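# Put the alphabet block into the toy box

## Task

Place the alphabet block inside the daughter's toy box, and leave it there so it stays in the box once the robot lets go.

## Robot and tools

Robot: two UR7e arms, left_arm and right_arm, each with a Robotiq 140 two-finger gripper. The left gripper's fingers can fold at a hinge. A part held in the outer quarter of the pads, near the fingertips, is squeezed normally. Held deeper toward the palm, the fingers can wrap and pull it in: narrow parts may slip, wide ones get squeezed harder. A fingertip pushed tip-first into a surface folds easily, so the next grip can fail. The right gripper's fingers do not fold.

Frames. Scene frame: origin at table height, midway between the nominal bases. +z is up, +x points out over the table, and left_arm is on the +y side. These names are not image left and right. Measured bases: left_arm at (-0.043, +0.455, 0) m, right_arm at (-0.045, -0.498, 0) m, both turned only slightly about z. Each arm's printed hand pose and velocity is in its own base frame. Fixed cameras and the table use the scene frame. Gripper axes: fingers point along +z and open and close along y. end_effector_position is the point between the pads when closed. Fingertips reach about 33 mm past it at gaps up to 40 mm, and about 9 mm when fully open.

One row = 18 numbers, left arm first, then right arm. Per arm: dx, dy, dz, rx, ry, rz, gripper position, force_limit, speed. All must lie in [-1, 1]. Both arms always need all 9, even if one stays still. dx..rz are an offset, not a pose. They count from that arm's Hand target when the action or move begins, along that Hand target's own axes. 1.0 = 0.6 m for dx, dy, dz and 180 degrees for rx, ry, rz, which form a single rotation vector. Sending an offset again moves the arm again. All zeros re-commands the current Hand target.

Gripper numbers are absolute commands. position: +1 fully open (140 mm), about -0.8 pads touching, -1 closes until stopped. force_limit, on a part up to 40 mm wide, closing at speed -1: about 14 N at -1, 40 N at 0, 58 N at +1. speed: gap change of about 30 mm/s at -1, 140 at 0, 250 at +1; faster closes grip harder. Both start at +1. Resend the last values to leave a gripper unchanged, since 0 is a real command.

execute_actions(actions, cameras): actions is a list of actions. Each action is a table of up to 15 rows, one row per 1/30 s step. A short table repeats its last row. Every row is an offset from the action's start pose, not from the row before. Images come only with an empty actions list or when cameras names them. cameras: ["all"], [] or names such as cam_head_left, cam_head_right, cam_high, cam_low, cam_left_wrist, cam_right_wrist. A wrong name voids the call.

move(target, speed, blend, stop_force, zero, blocking, cameras): each gripper follows a straight path toward the target.
- target: one 18-number row, or up to 15 rows. Every row is an offset from the Hand targets at the start of the move.
- speed: path top speed in m/s, 0.002 to 3.6, default 0.25. One value, or one per target.
- blend: corner rounding in m; 0 means stop at each point.
- stop_force: 3 to 120 N, shared by both arms. An arm's path ends when it feels that much push against its travel. Not reliable while the gripper rotates, and it misses light pushes on loose things. Leave it out when moving away from a contact.
- zero: true by default; re-zeroes the force sensor before the move.
- blocking=false: returns early while the move goes on. Not allowed together with stop_force.
Paths do not avoid obstacles. Keep paths away from an arm's own base. The result adds a move: line: done, off_target, moving, held or fault, plus limits such as paced or held.

wait(seconds 0 to 10): the arms hold their last commands. stop(): brakes a running move; the fingers keep moving. zoom_image(camera, region [x0, y0, x1, y1]): a closer view of the latest image, at most 504x504 px; images are 896x504. zero_wrist_force(arm): re-zeroes that arm's force sensor. read_manual(section): licence text only. finished_scene(): ends the scene for good.

Results. Hand target is the last commanded pose after clipping; the gripper may rest short of it. Orientation commands are clipped to within 32 degrees of the measured orientation each step. object_status codes: 0 moving, 1 stopped while opening, 2 stopped while closing (usually a grip), 3 at the commanded position or pads closed (maybe empty). After a close at -1, check for 2. position_measured is in counts: 3 fully open, 75 about 100 mm, 139 about 60 mm, 200 about 20 mm, 230 pads touching. To grip harder, raise force_limit and switch position between -1 and -0.98. Wrist force and torque are given along the gripper's axes. Joint velocities marked within noise mean the arm is still. MOTOR HOT warns of heating from loads, stretched-out arms or pushing toward unreachable poses.

Avoid:
- Outside force of about 150 N on an arm, or contact torque at the joint limits (133 N m for the big joints, 24.9 N m for the wrist). Either stops the arm for 10 s.
- Targets pushed past firm contact, since the arms are stiff.
- Fast impacts.
- Arms or grippers touching each other, including one gripper closing on the other's fingers.
- Dropping the block from a height or releasing it while it moves.
- Knocking anything off the table.
- Large leverage from holding a part far off its centre.

Each tool is called after "Call:" as a command line: name --argument value for each argument, lists and objects as JSON in quotes; but a table of rows of numbers goes row by row, as --pt "numbers of a row", without its own name.

## Session

Call:
execute_actions --actions '[]'

Scene clock: 0.00 s.
left_arm: end_effector_position=(+0.8182, +0.0183, +0.3955) position_measured=3 object_status=3 end_effector_quat_wxyz=(+0.119, +0.682, -0.017, +0.722) | right_arm: end_effector_position=(+0.9577, +0.2951, +0.3781) position_measured=3 object_status=3 end_effector_quat_wxyz=(-0.437, +0.631, +0.125, +0.629)
Joint positions: left_arm=[-0.112 -1.049 1.762 -3.925 -1.647 2.998] | right_arm=[-0.079 -0.428 0.713 -3.697 -0.707 3.759]
Joint velocities: within noise
Joint torques (N m): no reading
Wrist force (N): no reading
Wrist torque (N m): no reading
Wrist force, peak (N): no reading
Hand target: left_arm +0.8182, +0.0183, +0.3955; +0.119, +0.682, -0.017, +0.722 | right_arm +0.9577, +0.2951, +0.3781; -0.437, +0.631, +0.125, +0.629
Tool commands: left_gripper/position=+1.0 left_gripper/force_limit=+1.0 left_gripper/speed=+1.0 right_gripper/position=+1.0 right_gripper/force_limit=+1.0 right_gripper/speed=+1.0

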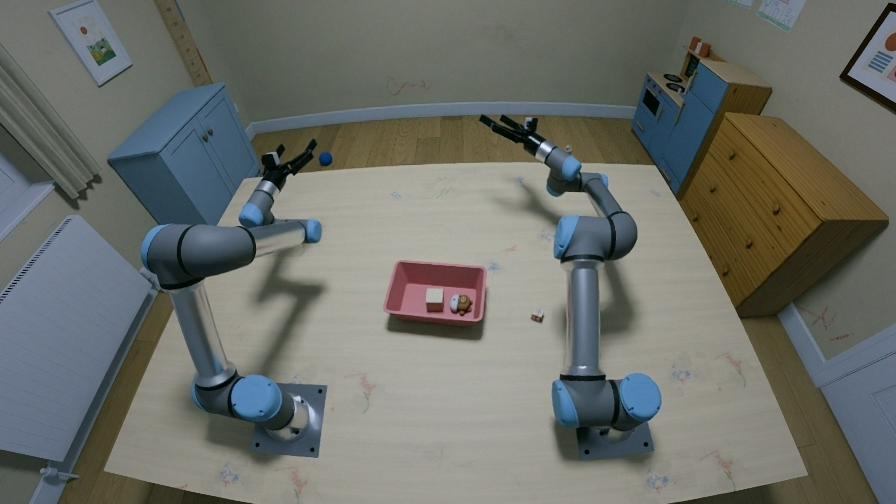

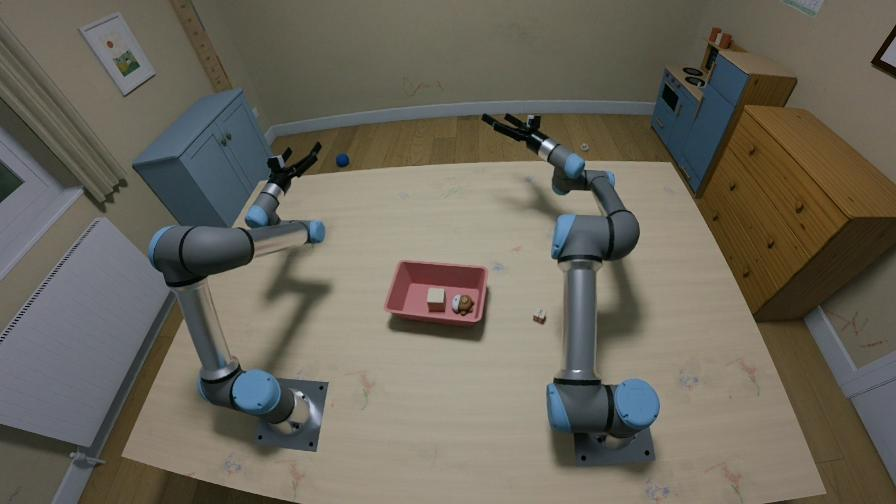

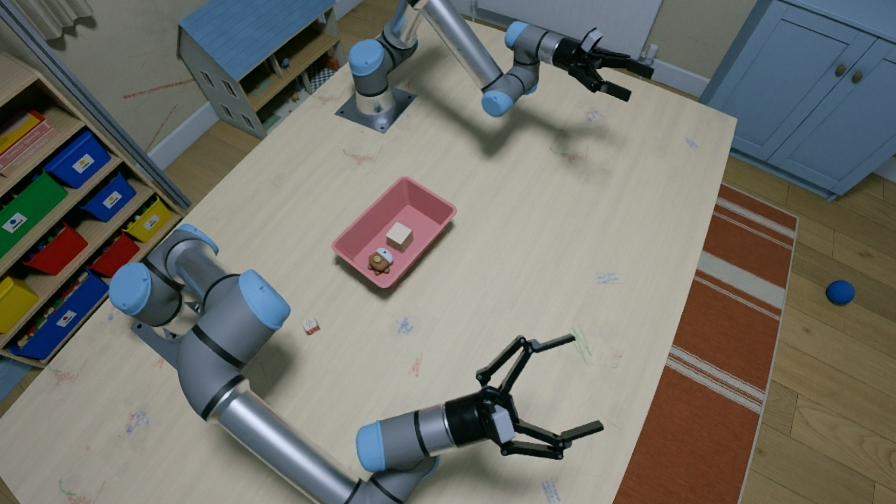

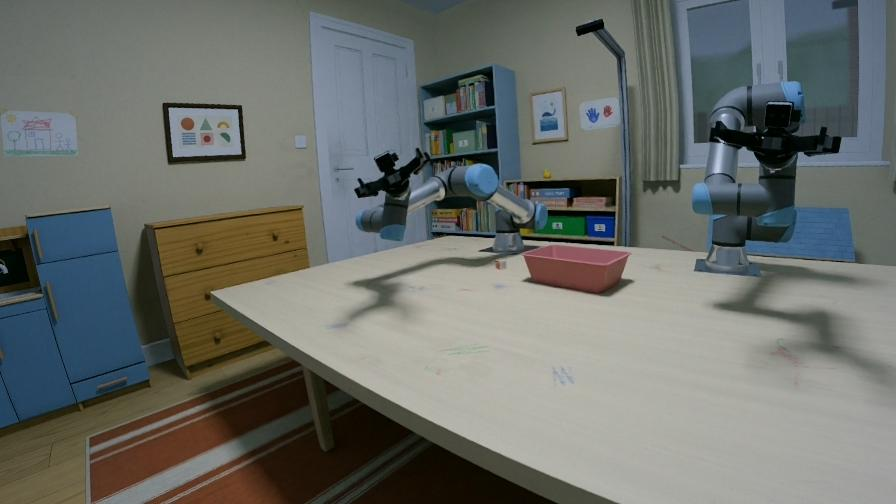

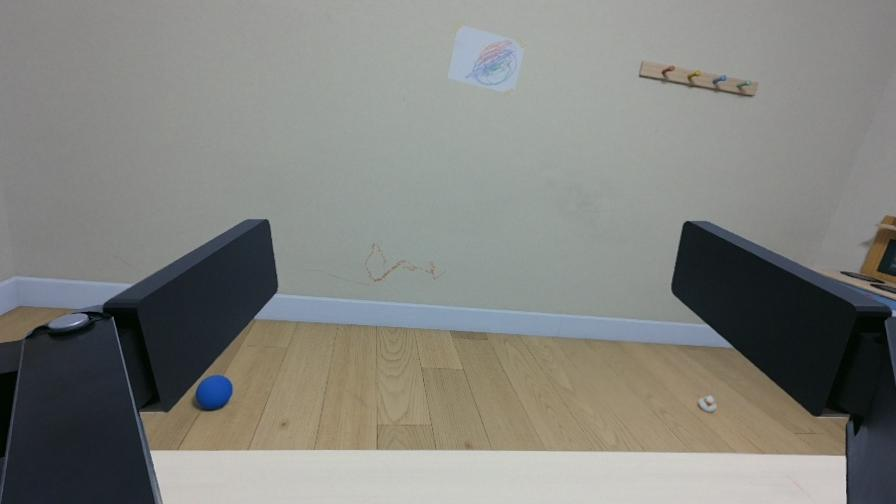

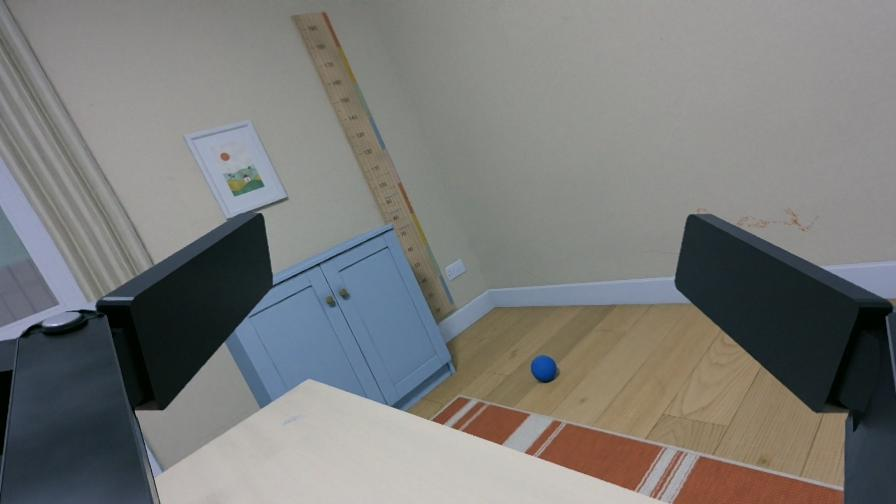

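Call:
zoom_image --camera "cam_head_left" --region '[500, 280, 580, 340]'

Call:
zoom_image --camera "cam_high" --region '[280, 160, 480, 350]'

Call:
zoom_image --camera "cam_head_left" --region '[370, 240, 510, 350]'

Call:
zoom_image --camera "cam_low" --region '[460, 220, 660, 320]'

Scaled by 6.300.

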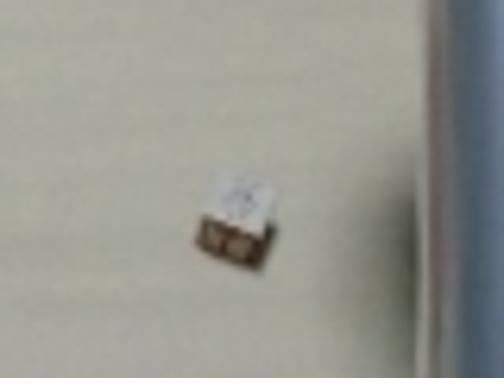

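Scaled by 2.520.

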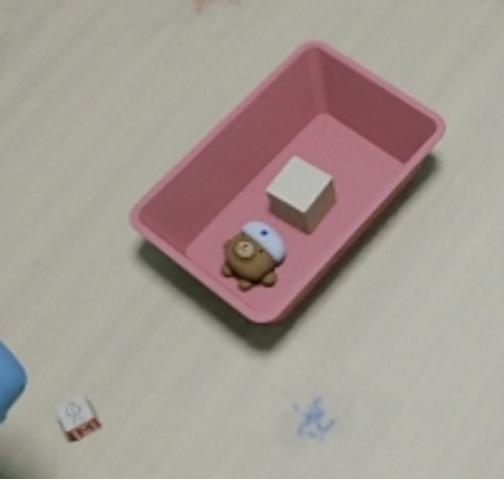

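Scaled by 3.600.

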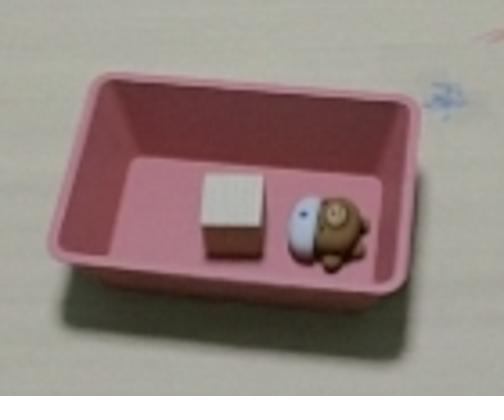

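Scaled by 2.520.

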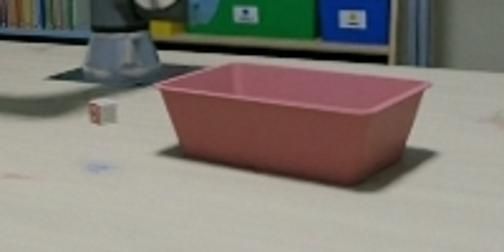

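Call:
move --target '[0,0,0,0,0,0,1,1,1,-0.2417,-0.468,-0.769,0.007,-0.568,-0.1965,0.3,-1,1]' --speed 0.4 --cameras '["cam_right_wrist","cam_high","cam_head_left"]'

Scene clock: 26.40 s.
left_arm: end_effector_position=(+0.8182, +0.0183, +0.3955) position_measured=3 object_status=3 end_effector_quat_wxyz=(+0.119, +0.682, -0.017, +0.722) | right_arm: end_effector_position=(+0.4176, +0.1901, +0.2778) position_measured=91 object_status=3 end_effector_quat_wxyz=(+0.000, +0.814, +0.581, +0.001)
Joint positions: left_arm=[-0.112 -1.049 1.762 -3.925 -1.647 2.998] | right_arm=[0.132 -1.696 1.685 -1.56 -1.571 2.035]
Joint torques (N m): left_arm=[-0.07 -43.51 -20.95 -2.05 -0.17 -0.19] | right_arm=[-5.94 -15.17 -34.94 -4.28 -0.85 -1.55]
Wrist force (N): left_arm=[0.1 0.1 0.0] | right_arm=[0.0 -2.4 4.4]
Wrist torque (N m): left_arm=[0.03 -0.03 0.00] | right_arm=[-0.55 -0.45 -0.09]
Wrist force, peak (N): left_arm=[-0.2 0.5 -0.4] | right_arm=[-0.1 -4.3 4.6]
Hand target: left_arm +0.8182, +0.0183, +0.3955; +0.119, +0.682, -0.017, +0.722 | right_arm +0.4176, +0.1900, +0.2778; +0.000, +0.814, +0.581, +0.001
Off the commanded pose: left_arm 0.000 m, 0 deg | right_arm 0.000 m, 0 deg.
move: done
Images, in order (width x height): cam_head_left 896x504, cam_high 896x504, cam_right_wrist 896x504.

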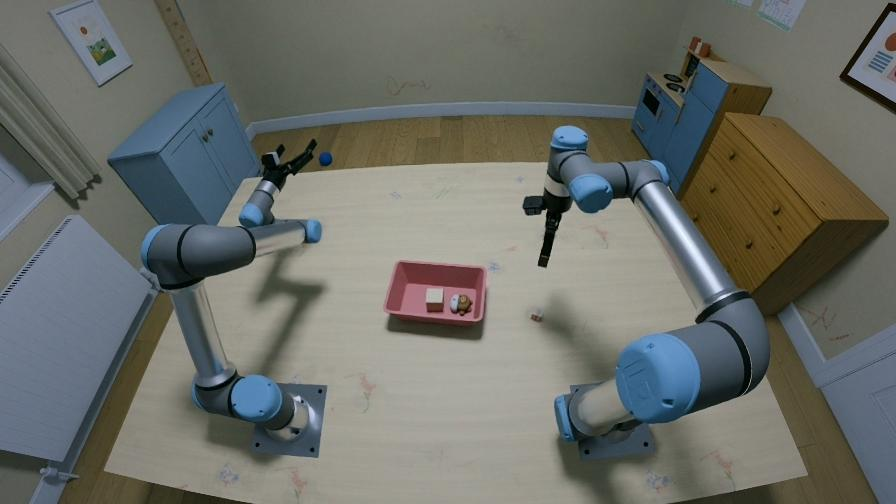

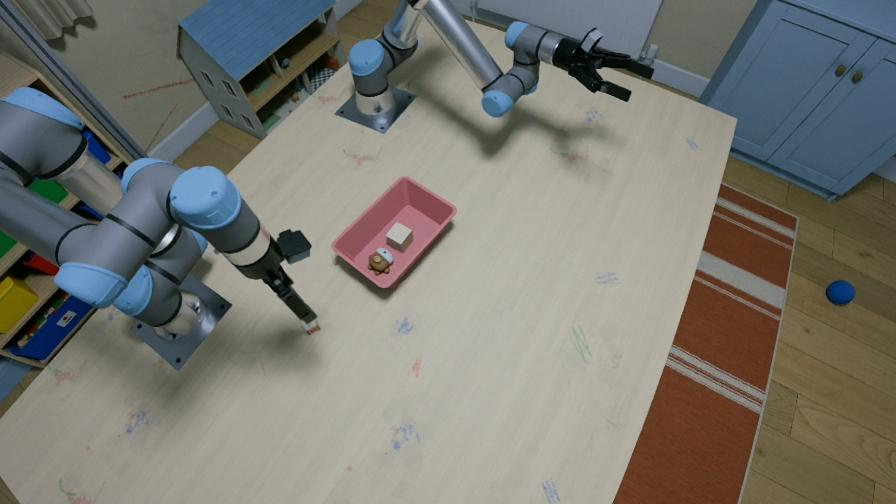

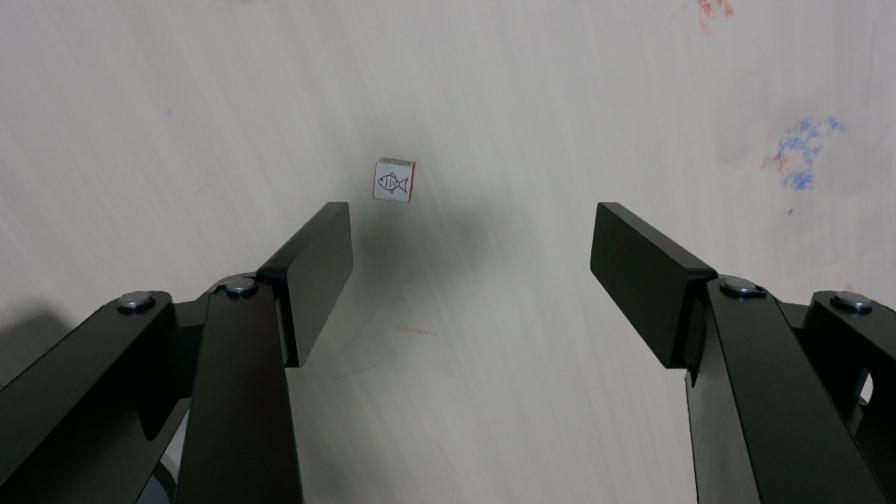

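Call:
move --target '[0,0,0,0,0,0,1,1,1,-0.0363,-0.0937,0.28,0,0,0.029,0.0,-1,1]' --speed 0.35 --cameras '["cam_right_wrist","cam_high","cam_low"]'

Scene clock: 33.67 s.
left_arm: end_effector_position=(+0.8182, +0.0183, +0.3955) position_measured=3 object_status=3 end_effector_quat_wxyz=(+0.119, +0.682, -0.017, +0.722) | right_arm: end_effector_position=(+0.3575, +0.1879, +0.1097) position_measured=129 object_status=3 end_effector_quat_wxyz=(+0.000, +0.840, +0.543, +0.000)
Joint positions: left_arm=[-0.112 -1.049 1.762 -3.925 -1.647 2.998] | right_arm=[0.147 -1.753 2.172 -1.991 -1.571 2.141]
Joint torques (N m): left_arm=[-0.91 -43.46 -20.03 -1.94 -0.15 -0.03] | right_arm=[0.83 -23.7 -19.9 -4.89 1.41 -1.18]
Wrist force (N): left_arm=[-0.4 0.3 0.0] | right_arm=[0.3 -2.7 4.1]
Wrist torque (N m): left_arm=[0.06 0.06 0.00] | right_arm=[-0.62 -0.52 -0.10]
Wrist force, peak (N): left_arm=[-0.4 0.0 -0.4] | right_arm=[-0.8 -3.8 7.4]
Hand target: left_arm +0.8182, +0.0183, +0.3955; +0.119, +0.682, -0.017, +0.722 | right_arm +0.3576, +0.1878, +0.1097; +0.000, +0.840, +0.543, +0.001
Off the commanded pose: left_arm 0.000 m, 0 deg | right_arm 0.000 m, 0 deg.
move: done
Images, in order (width x height): cam_high 896x504, cam_low 896x504, cam_right_wrist 896x504.

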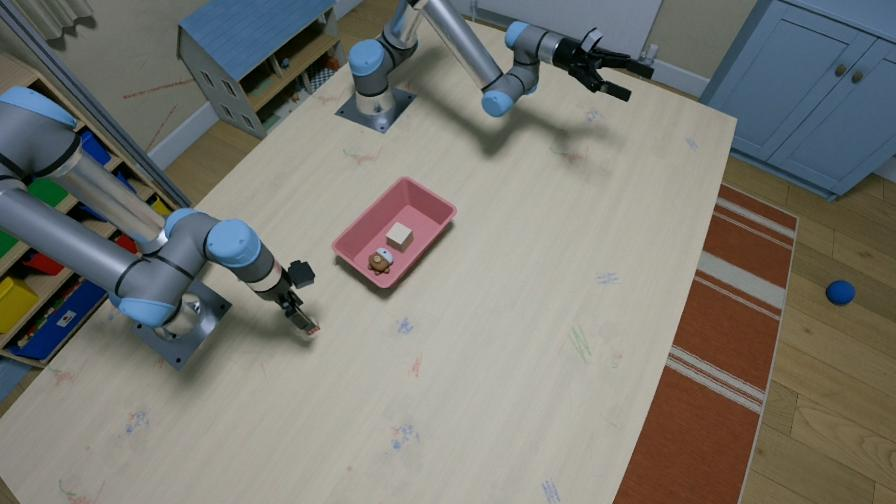

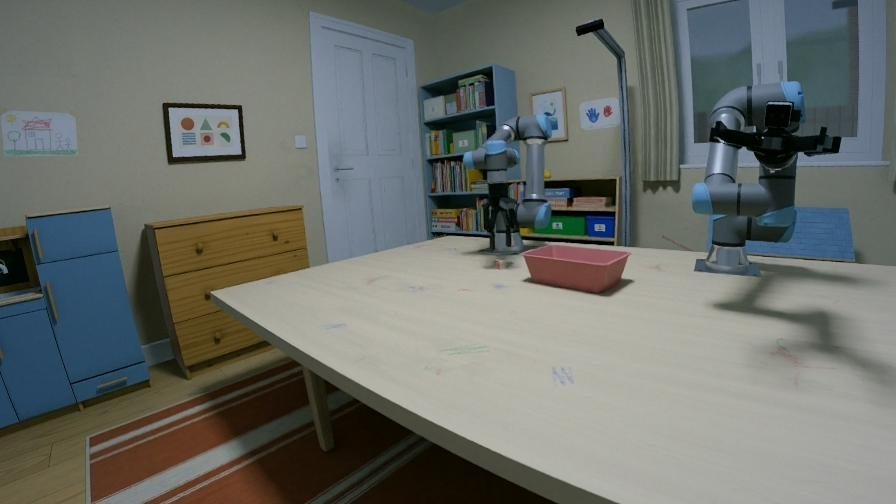

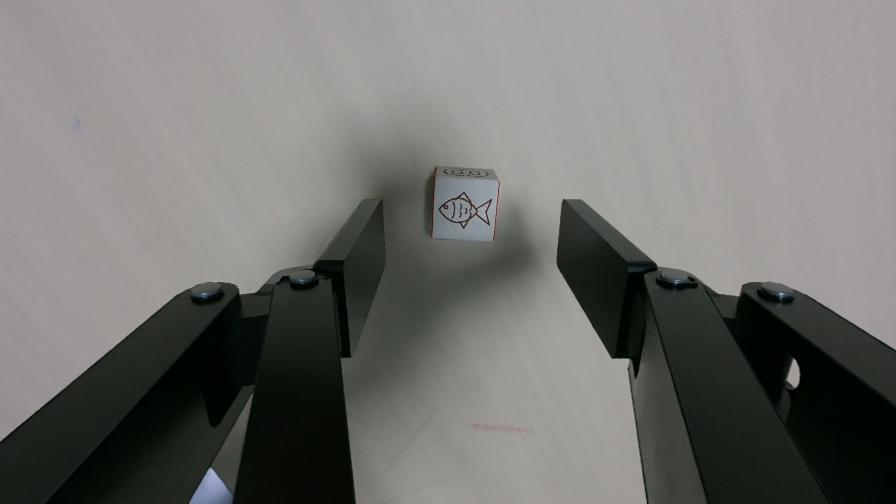

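Call:
zoom_image --camera "cam_right_wrist" --region '[400, 140, 540, 260]'

Scaled by 3.600.

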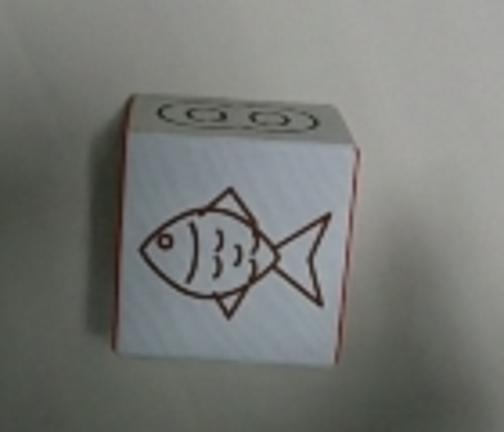

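Call:
move --target '[0,0,0,0,0,0,1,1,1,-0.012,0,0.1125,0,0,0.012,0.0,-1,1]' --speed 0.06 --stop_force 8 --cameras '["cam_right_wrist","cam_high","cam_low"]'

Call:
zoom_image --camera "cam_low" --region '[460, 180, 560, 280]'

Scene clock: 46.30 s.
left_arm: end_effector_position=(+0.8182, +0.0183, +0.3955) position_measured=3 object_status=3 end_effector_quat_wxyz=(+0.119, +0.682, -0.017, +0.722) | right_arm: end_effector_position=(+0.3547, +0.1812, +0.0422) position_measured=129 object_status=3 end_effector_quat_wxyz=(+0.000, +0.850, +0.527, +0.001)
Joint positions: left_arm=[-0.112 -1.049 1.762 -3.925 -1.647 2.998] | right_arm=[0.131 -1.667 2.301 -2.206 -1.571 2.163]
Joint torques (N m): left_arm=[1.02 -44.02 -21.36 -2.12 -0.37 0.03] | right_arm=[11.63 -24.84 -30.1 -3.82 1.51 -1.7]
Wrist force (N): left_arm=[0.1 0.0 0.1] | right_arm=[0.3 -2.6 4.2]
Wrist torque (N m): left_arm=[0.00 -0.03 0.00] | right_arm=[-0.59 -0.51 -0.21]
Wrist force, peak (N): left_arm=[-0.4 0.5 0.2] | right_arm=[0.0 -2.9 5.1]
Hand target: left_arm +0.8182, +0.0183, +0.3955; +0.119, +0.682, -0.017, +0.722 | right_arm +0.3547, +0.1813, +0.0422; +0.000, +0.850, +0.527, +0.001
Off the commanded pose: left_arm 0.000 m, 0 deg | right_arm 0.000 m, 0 deg.
move: done
Images, in order (width x height): cam_high 896x504, cam_low 896x504, cam_right_wrist 896x504.

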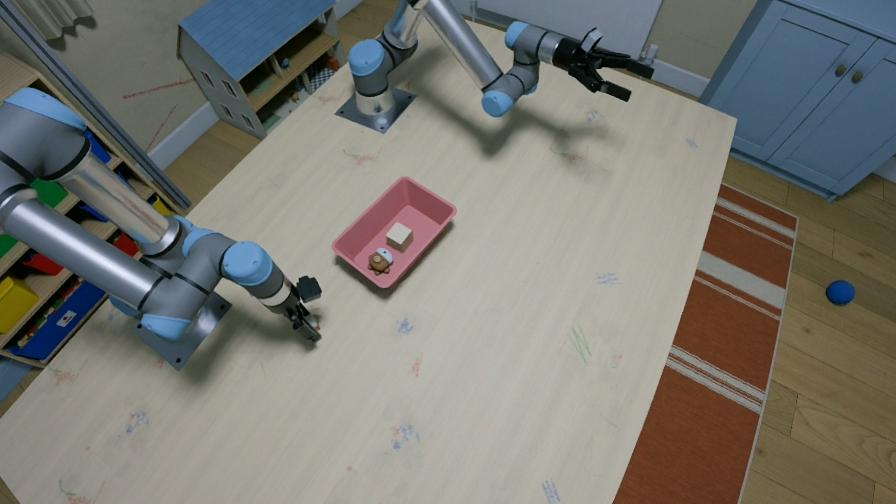

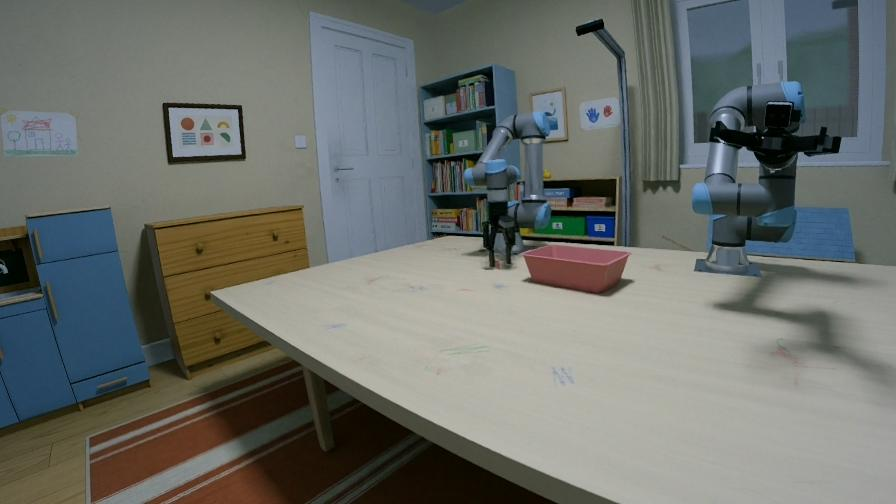

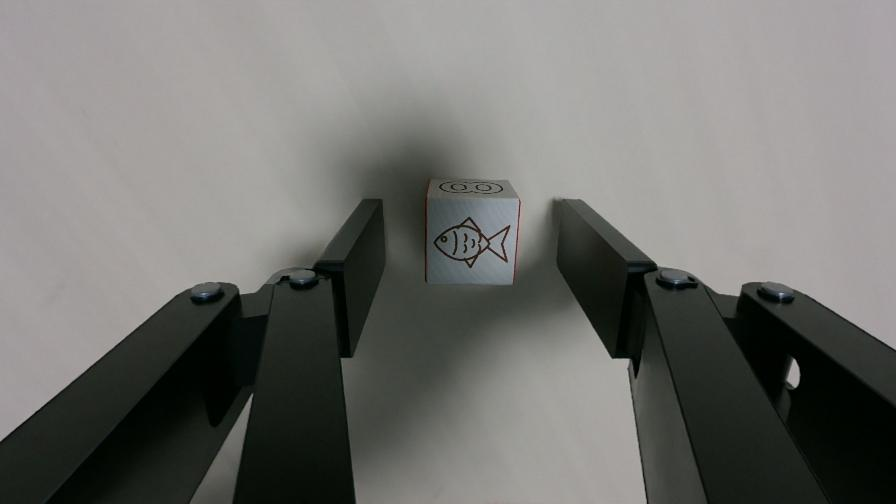

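Scaled by 5.040.

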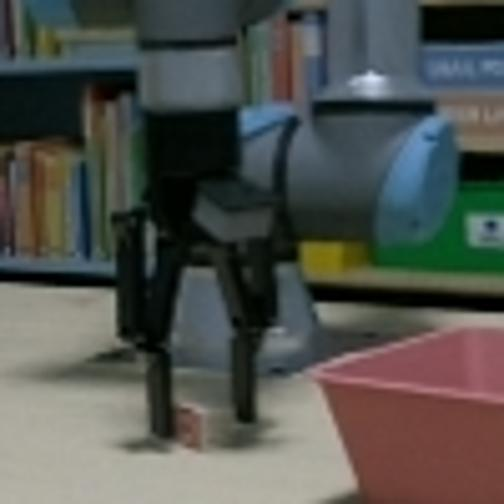

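Call:
move --pt "0 0 0 0 0 0 1 1 1 0.012 -0.004 -0.01 0 0 0 0.0 -1 1" --pt "0 0 0 0 0 0 1 1 1 0.012 -0.004 -0.01 0 0 0 -1 -0.5 -1" --speed 0.1 --cameras '["cam_right_wrist"]'

Scene clock: 52.37 s.
left_arm: end_effector_position=(+0.8182, +0.0183, +0.3955) position_measured=3 object_status=3 end_effector_quat_wxyz=(+0.119, +0.682, -0.017, +0.722) | right_arm: end_effector_position=(+0.3557, +0.1888, +0.0482) position_measured=183 object_status=0 end_effector_quat_wxyz=(+0.000, +0.850, +0.527, +0.001)
Joint positions: left_arm=[-0.112 -1.049 1.762 -3.925 -1.647 2.998] | right_arm=[0.151 -1.666 2.281 -2.187 -1.571 2.182]
Joint torques (N m): left_arm=[0.11 -44.9 -19.72 -2.19 -0.57 -0.11] | right_arm=[-11.84 -10.1 -15.81 -4.96 -1.77 -1.61]
Wrist force (N): left_arm=[-0.3 0.3 -0.2] | right_arm=[-0.5 -4.6 -4.9]
Wrist torque (N m): left_arm=[0.07 0.05 0.00] | right_arm=[-0.52 -0.49 -0.18]
Wrist force, peak (N): left_arm=[-0.3 0.5 -0.4] | right_arm=[-0.4 -4.6 -5.3]
Hand target: left_arm +0.8182, +0.0183, +0.3955; +0.119, +0.682, -0.017, +0.722 | right_arm +0.3557, +0.1888, +0.0482; +0.000, +0.850, +0.527, +0.001
Off the commanded pose: left_arm 0.000 m, 0 deg | right_arm 0.000 m, 0 deg.
move: done
Images, in order (width x height): cam_right_wrist 896x504.

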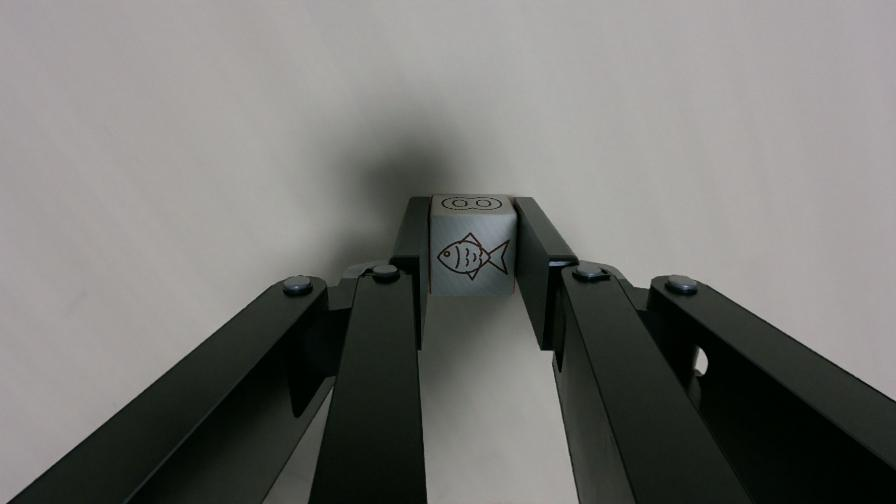

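Call:
wait --seconds 0.1

Scene clock: 62.47 s.
left_arm: end_effector_position=(+0.8182, +0.0183, +0.3955) position_measured=3 object_status=3 end_effector_quat_wxyz=(+0.119, +0.682, -0.017, +0.722) | right_arm: end_effector_position=(+0.3557, +0.1888, +0.0482) position_measured=183 object_status=2 end_effector_quat_wxyz=(+0.000, +0.850, +0.527, +0.001)
Joint positions: left_arm=[-0.112 -1.049 1.762 -3.925 -1.647 2.998] | right_arm=[0.151 -1.666 2.281 -2.187 -1.571 2.182]
Joint torques (N m): left_arm=[-0.29 -44.13 -21.16 -2.27 -0.48 -0.27] | right_arm=[-11.69 -10.33 -16.03 -1.13 -1.8 -1.72]
Wrist force (N): left_arm=[-0.2 0.0 -0.2] | right_arm=[-0.6 -4.5 -5.0]
Wrist torque (N m): left_arm=[0.01 0.02 0.01] | right_arm=[-0.50 -0.47 -0.18]
Wrist force, peak (N): left_arm=[-0.4 0.2 -0.5] | right_arm=[-0.3 -4.6 -5.6]
Hand target: left_arm +0.8182, +0.0183, +0.3955; +0.119, +0.682, -0.017, +0.722 | right_arm +0.3557, +0.1888, +0.0482; +0.000, +0.850, +0.527, +0.001
Tool commands: left_gripper/position=+1.0 left_gripper/force_limit=+1.0 left_gripper/speed=+1.0 right_gripper/position=-1.0 right_gripper/force_limit=-0.5 right_gripper/speed=-1.0
Off the commanded pose: left_arm 0.000 m, 0 deg | right_arm 0.000 m, 0 deg.
wait: 0.10 s; at rest from the start

Call:
move --pt "0 0 0 0 0 0 1 1 1 0 0 -0.3 0 0 0 -1 -0.5 -1" --pt "0 0 0 0 0 0 1 1 1 0.683 -0.1645 -0.337 0 0 -0.119 -1 -0.5 -1" --speed 0.3 --blend '[0.06,0]' --cameras '["cam_right_wrist","cam_high","cam_head_left"]'

Scene clock: 66.87 s.
left_arm: end_effector_position=(+0.8182, +0.0183, +0.3955) position_measured=3 object_status=3 end_effector_quat_wxyz=(+0.119, +0.682, -0.017, +0.722) | right_arm: end_effector_position=(+0.4492, +0.5997, +0.2506) position_measured=183 object_status=2 end_effector_quat_wxyz=(+0.000, +0.737, +0.676, +0.001)
Joint positions: left_arm=[-0.112 -1.049 1.762 -3.925 -1.647 2.998] | right_arm=[0.749 -0.945 0.805 -1.432 -1.572 2.407]
Joint torques (N m): left_arm=[-1.45 -45.79 -19.87 -2.09 -0.59 -0.27] | right_arm=[-12.86 -48.13 -33.65 -4.48 -0.87 1.77]
Wrist force (N): left_arm=[-0.2 0.1 -0.1] | right_arm=[0.2 -2.5 4.3]
Wrist torque (N m): left_arm=[0.02 0.03 0.00] | right_arm=[-0.58 -0.50 -0.11]
Wrist force, peak (N): left_arm=[-0.5 0.4 0.0] | right_arm=[-0.4 -2.7 7.7]
Hand target: left_arm +0.8182, +0.0183, +0.3955; +0.119, +0.682, -0.017, +0.722 | right_arm +0.4493, +0.5997, +0.2506; +0.000, +0.737, +0.676, +0.001
Off the commanded pose: left_arm 0.000 m, 0 deg | right_arm 0.000 m, 0 deg.
move: done
Images, in order (width x height): cam_head_left 896x504, cam_high 896x504, cam_right_wrist 896x504.

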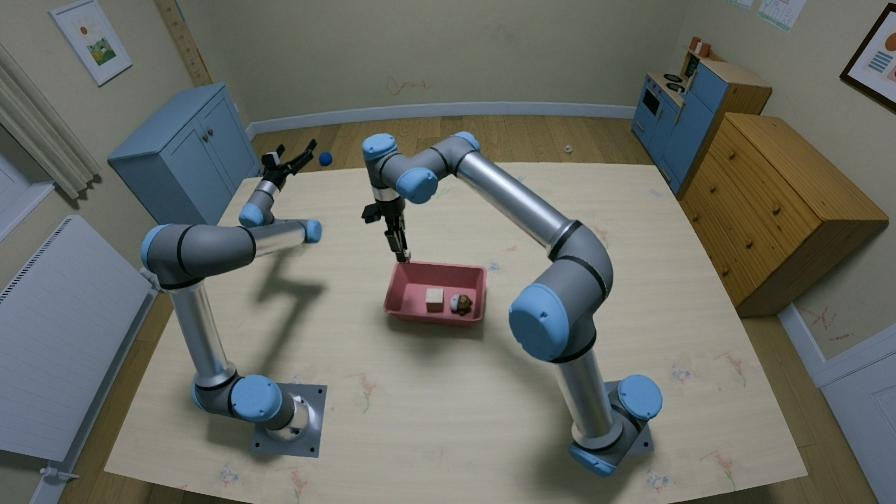

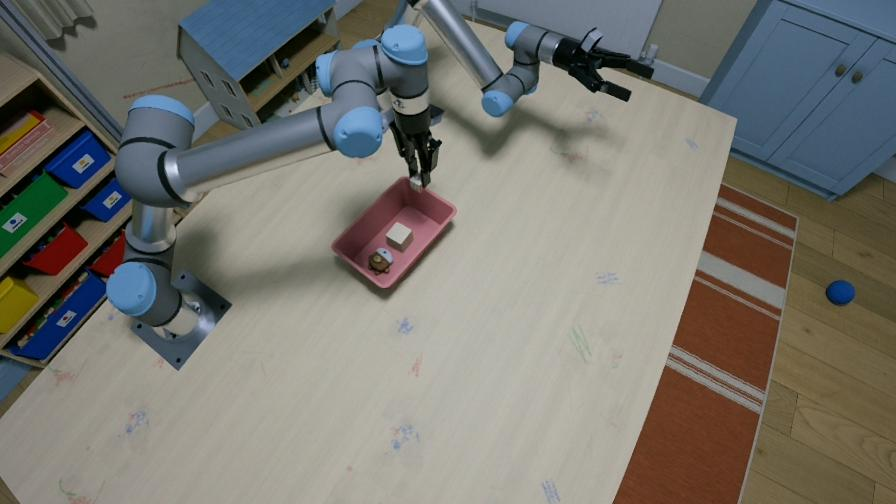

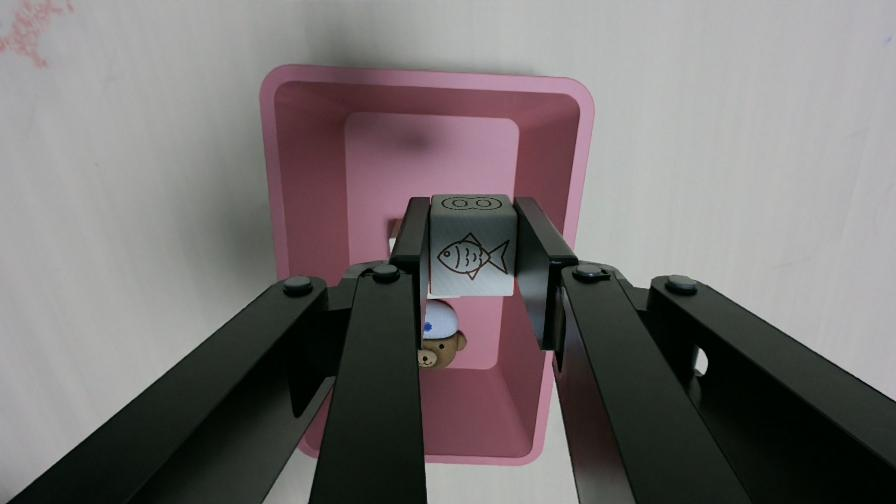

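Call:
move --target '[0,0,0,0,0,0,1,1,1,-0.0133,-0.035,0.275,0,0,0.012,-1,-0.5,-1]' --speed 0.2

Call:
move --target '[0,0,0,0,0,0,1,1,1,0,0,0.0717,0,0,0,-1,-0.5,-1]' --speed 0.03 --stop_force 4 --cameras '["cam_right_wrist","cam_high","cam_low"]'

Scene clock: 75.37 s.
left_arm: end_effector_position=(+0.8182, +0.0183, +0.3955) position_measured=3 object_status=3 end_effector_quat_wxyz=(+0.119, +0.682, -0.017, +0.722) | right_arm: end_effector_position=(+0.4278, +0.5936, +0.0856) position_measured=183 object_status=2 end_effector_quat_wxyz=(+0.000, +0.750, +0.662, +0.000)
Joint positions: left_arm=[-0.112 -1.049 1.762 -3.925 -1.647 2.998] | right_arm=[0.763 -0.959 1.253 -1.866 -1.572 2.459]
Joint torques (N m): left_arm=[-0.08 -45.17 -22.27 -2.01 -0.56 -0.36] | right_arm=[-1.37 -60.47 -23.39 -3.58 2.37 -1.65]
Wrist force (N): left_arm=[-0.1 -0.2 -0.1] | right_arm=[0.2 -2.6 4.6]
Wrist torque (N m): left_arm=[-0.04 0.02 0.00] | right_arm=[-0.58 -0.53 -0.15]
Wrist force, peak (N): left_arm=[-0.5 0.6 -0.2] | right_arm=[0.0 -2.9 7.0]
Hand target: left_arm +0.8182, +0.0183, +0.3955; +0.119, +0.682, -0.017, +0.722 | right_arm +0.4279, +0.5936, +0.0856; +0.000, +0.750, +0.662, +0.001
Off the commanded pose: left_arm 0.000 m, 0 deg | right_arm 0.000 m, 0 deg.
move: done

Scene clock: 77.67 s.
left_arm: end_effector_position=(+0.8182, +0.0183, +0.3955) position_measured=3 object_status=3 end_effector_quat_wxyz=(+0.119, +0.682, -0.017, +0.722) | right_arm: end_effector_position=(+0.4280, +0.5936, +0.0518) position_measured=183 object_status=2 end_effector_quat_wxyz=(+0.000, +0.750, +0.662, +0.001)
Joint positions: left_arm=[-0.112 -1.049 1.762 -3.925 -1.647 2.998] | right_arm=[0.763 -0.932 1.299 -1.939 -1.572 2.459]
Joint torques (N m): left_arm=[0.01 -45.21 -19.82 -2.15 -0.61 0.04] | right_arm=[-7.69 -62.25 -32.96 -5.36 2.09 -1.49]
Wrist force (N): left_arm=[-0.3 -0.1 -0.3] | right_arm=[0.3 -2.9 4.3]
Wrist torque (N m): left_arm=[-0.02 0.06 0.00] | right_arm=[-0.63 -0.55 -0.14]
Wrist force, peak (N): left_arm=[-0.2 0.2 -0.6] | right_arm=[-2.4 -4.4 -17.0]
Hand target: left_arm +0.8182, +0.0183, +0.3955; +0.119, +0.682, -0.017, +0.722 | right_arm +0.4280, +0.5936, +0.0518; +0.000, +0.750, +0.662, +0.001 (not the last commanded pose)
Off the commanded pose: left_arm 0.000 m, 0 deg | right_arm 0.009 m, 0 deg.
move: contact (right_arm)
Images, in order (width x height): cam_high 896x504, cam_low 896x504, cam_right_wrist 896x504.

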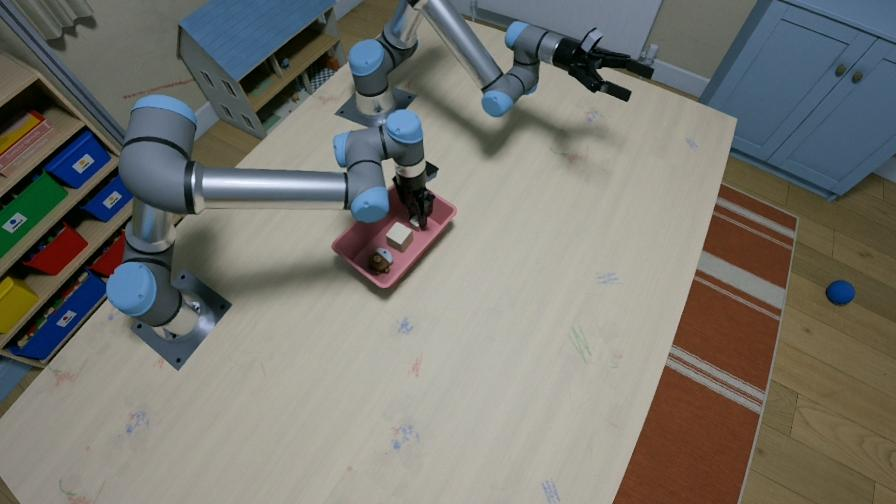

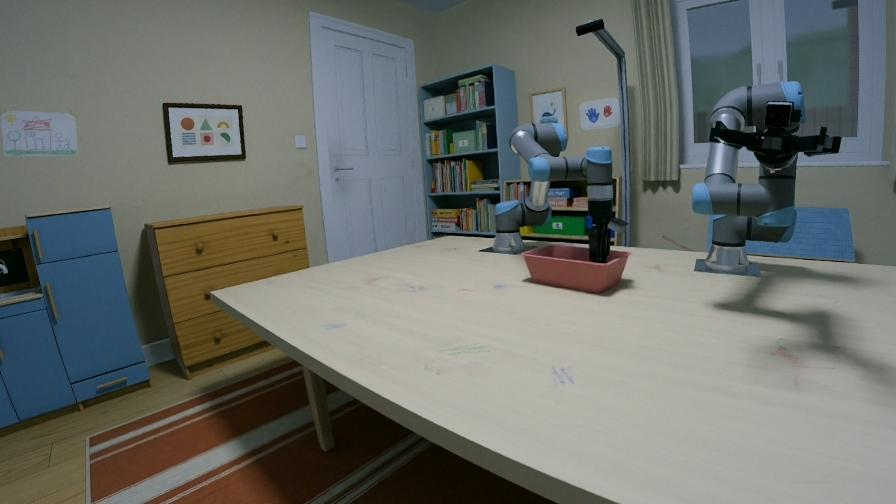

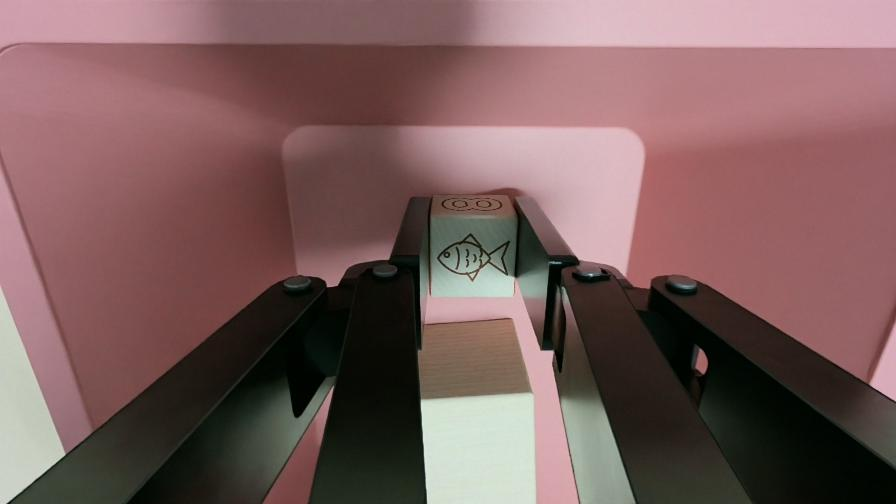

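Call:
move --pt "0 0 0 0 0 0 1 1 1 0 0 0 0 0 0 0.05 -0.5 -0.7" --pt "0 0 0 0 0 0 1 1 1 0 0 -0.3 0 0 0 0.05 -0.5 -0.7" --speed 0.2 --cameras '["cam_right_wrist","cam_high"]'

Scene clock: 81.63 s.
left_arm: end_effector_position=(+0.8182, +0.0183, +0.3955) position_measured=3 object_status=3 end_effector_quat_wxyz=(+0.119, +0.682, -0.017, +0.722) | right_arm: end_effector_position=(+0.4278, +0.5936, +0.2316) position_measured=123 object_status=3 end_effector_quat_wxyz=(+0.000, +0.750, +0.662, +0.000)
Joint positions: left_arm=[-0.112 -1.049 1.762 -3.925 -1.647 2.998] | right_arm=[0.763 -1.005 0.95 -1.517 -1.572 2.459]
Joint torques (N m): left_arm=[-0.02 -44.64 -22.05 -2.24 -0.99 0.04] | right_arm=[15.72 -59.39 -30.14 -3.26 -2.16 1.68]
Wrist force (N): left_arm=[-0.2 0.1 -0.1] | right_arm=[0.2 -2.4 4.3]
Wrist torque (N m): left_arm=[0.02 0.04 0.01] | right_arm=[-0.55 -0.52 -0.14]
Wrist force, peak (N): left_arm=[-0.3 0.4 0.3] | right_arm=[0.1 -2.6 7.1]
Hand target: left_arm +0.8182, +0.0183, +0.3955; +0.119, +0.682, -0.017, +0.722 | right_arm +0.4277, +0.5936, +0.2318; +0.000, +0.750, +0.662, +0.001
Off the commanded pose: left_arm 0.000 m, 0 deg | right_arm 0.000 m, 0 deg.
move: done
Images, in order (width x height): cam_high 896x504, cam_right_wrist 896x504.

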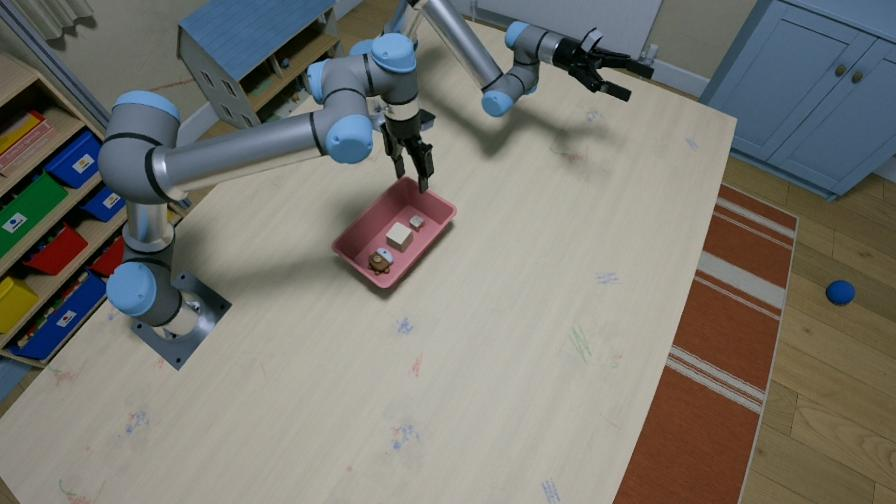

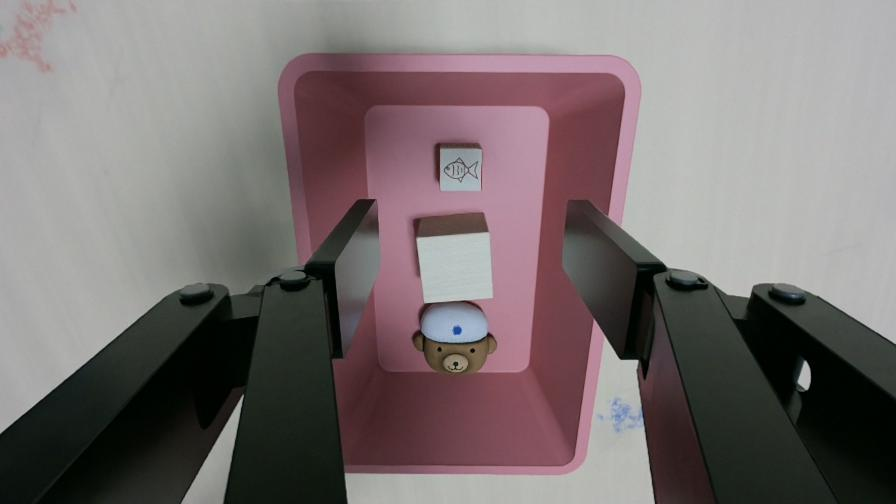

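Call:
finished_scene

The scene is finished: the task was done.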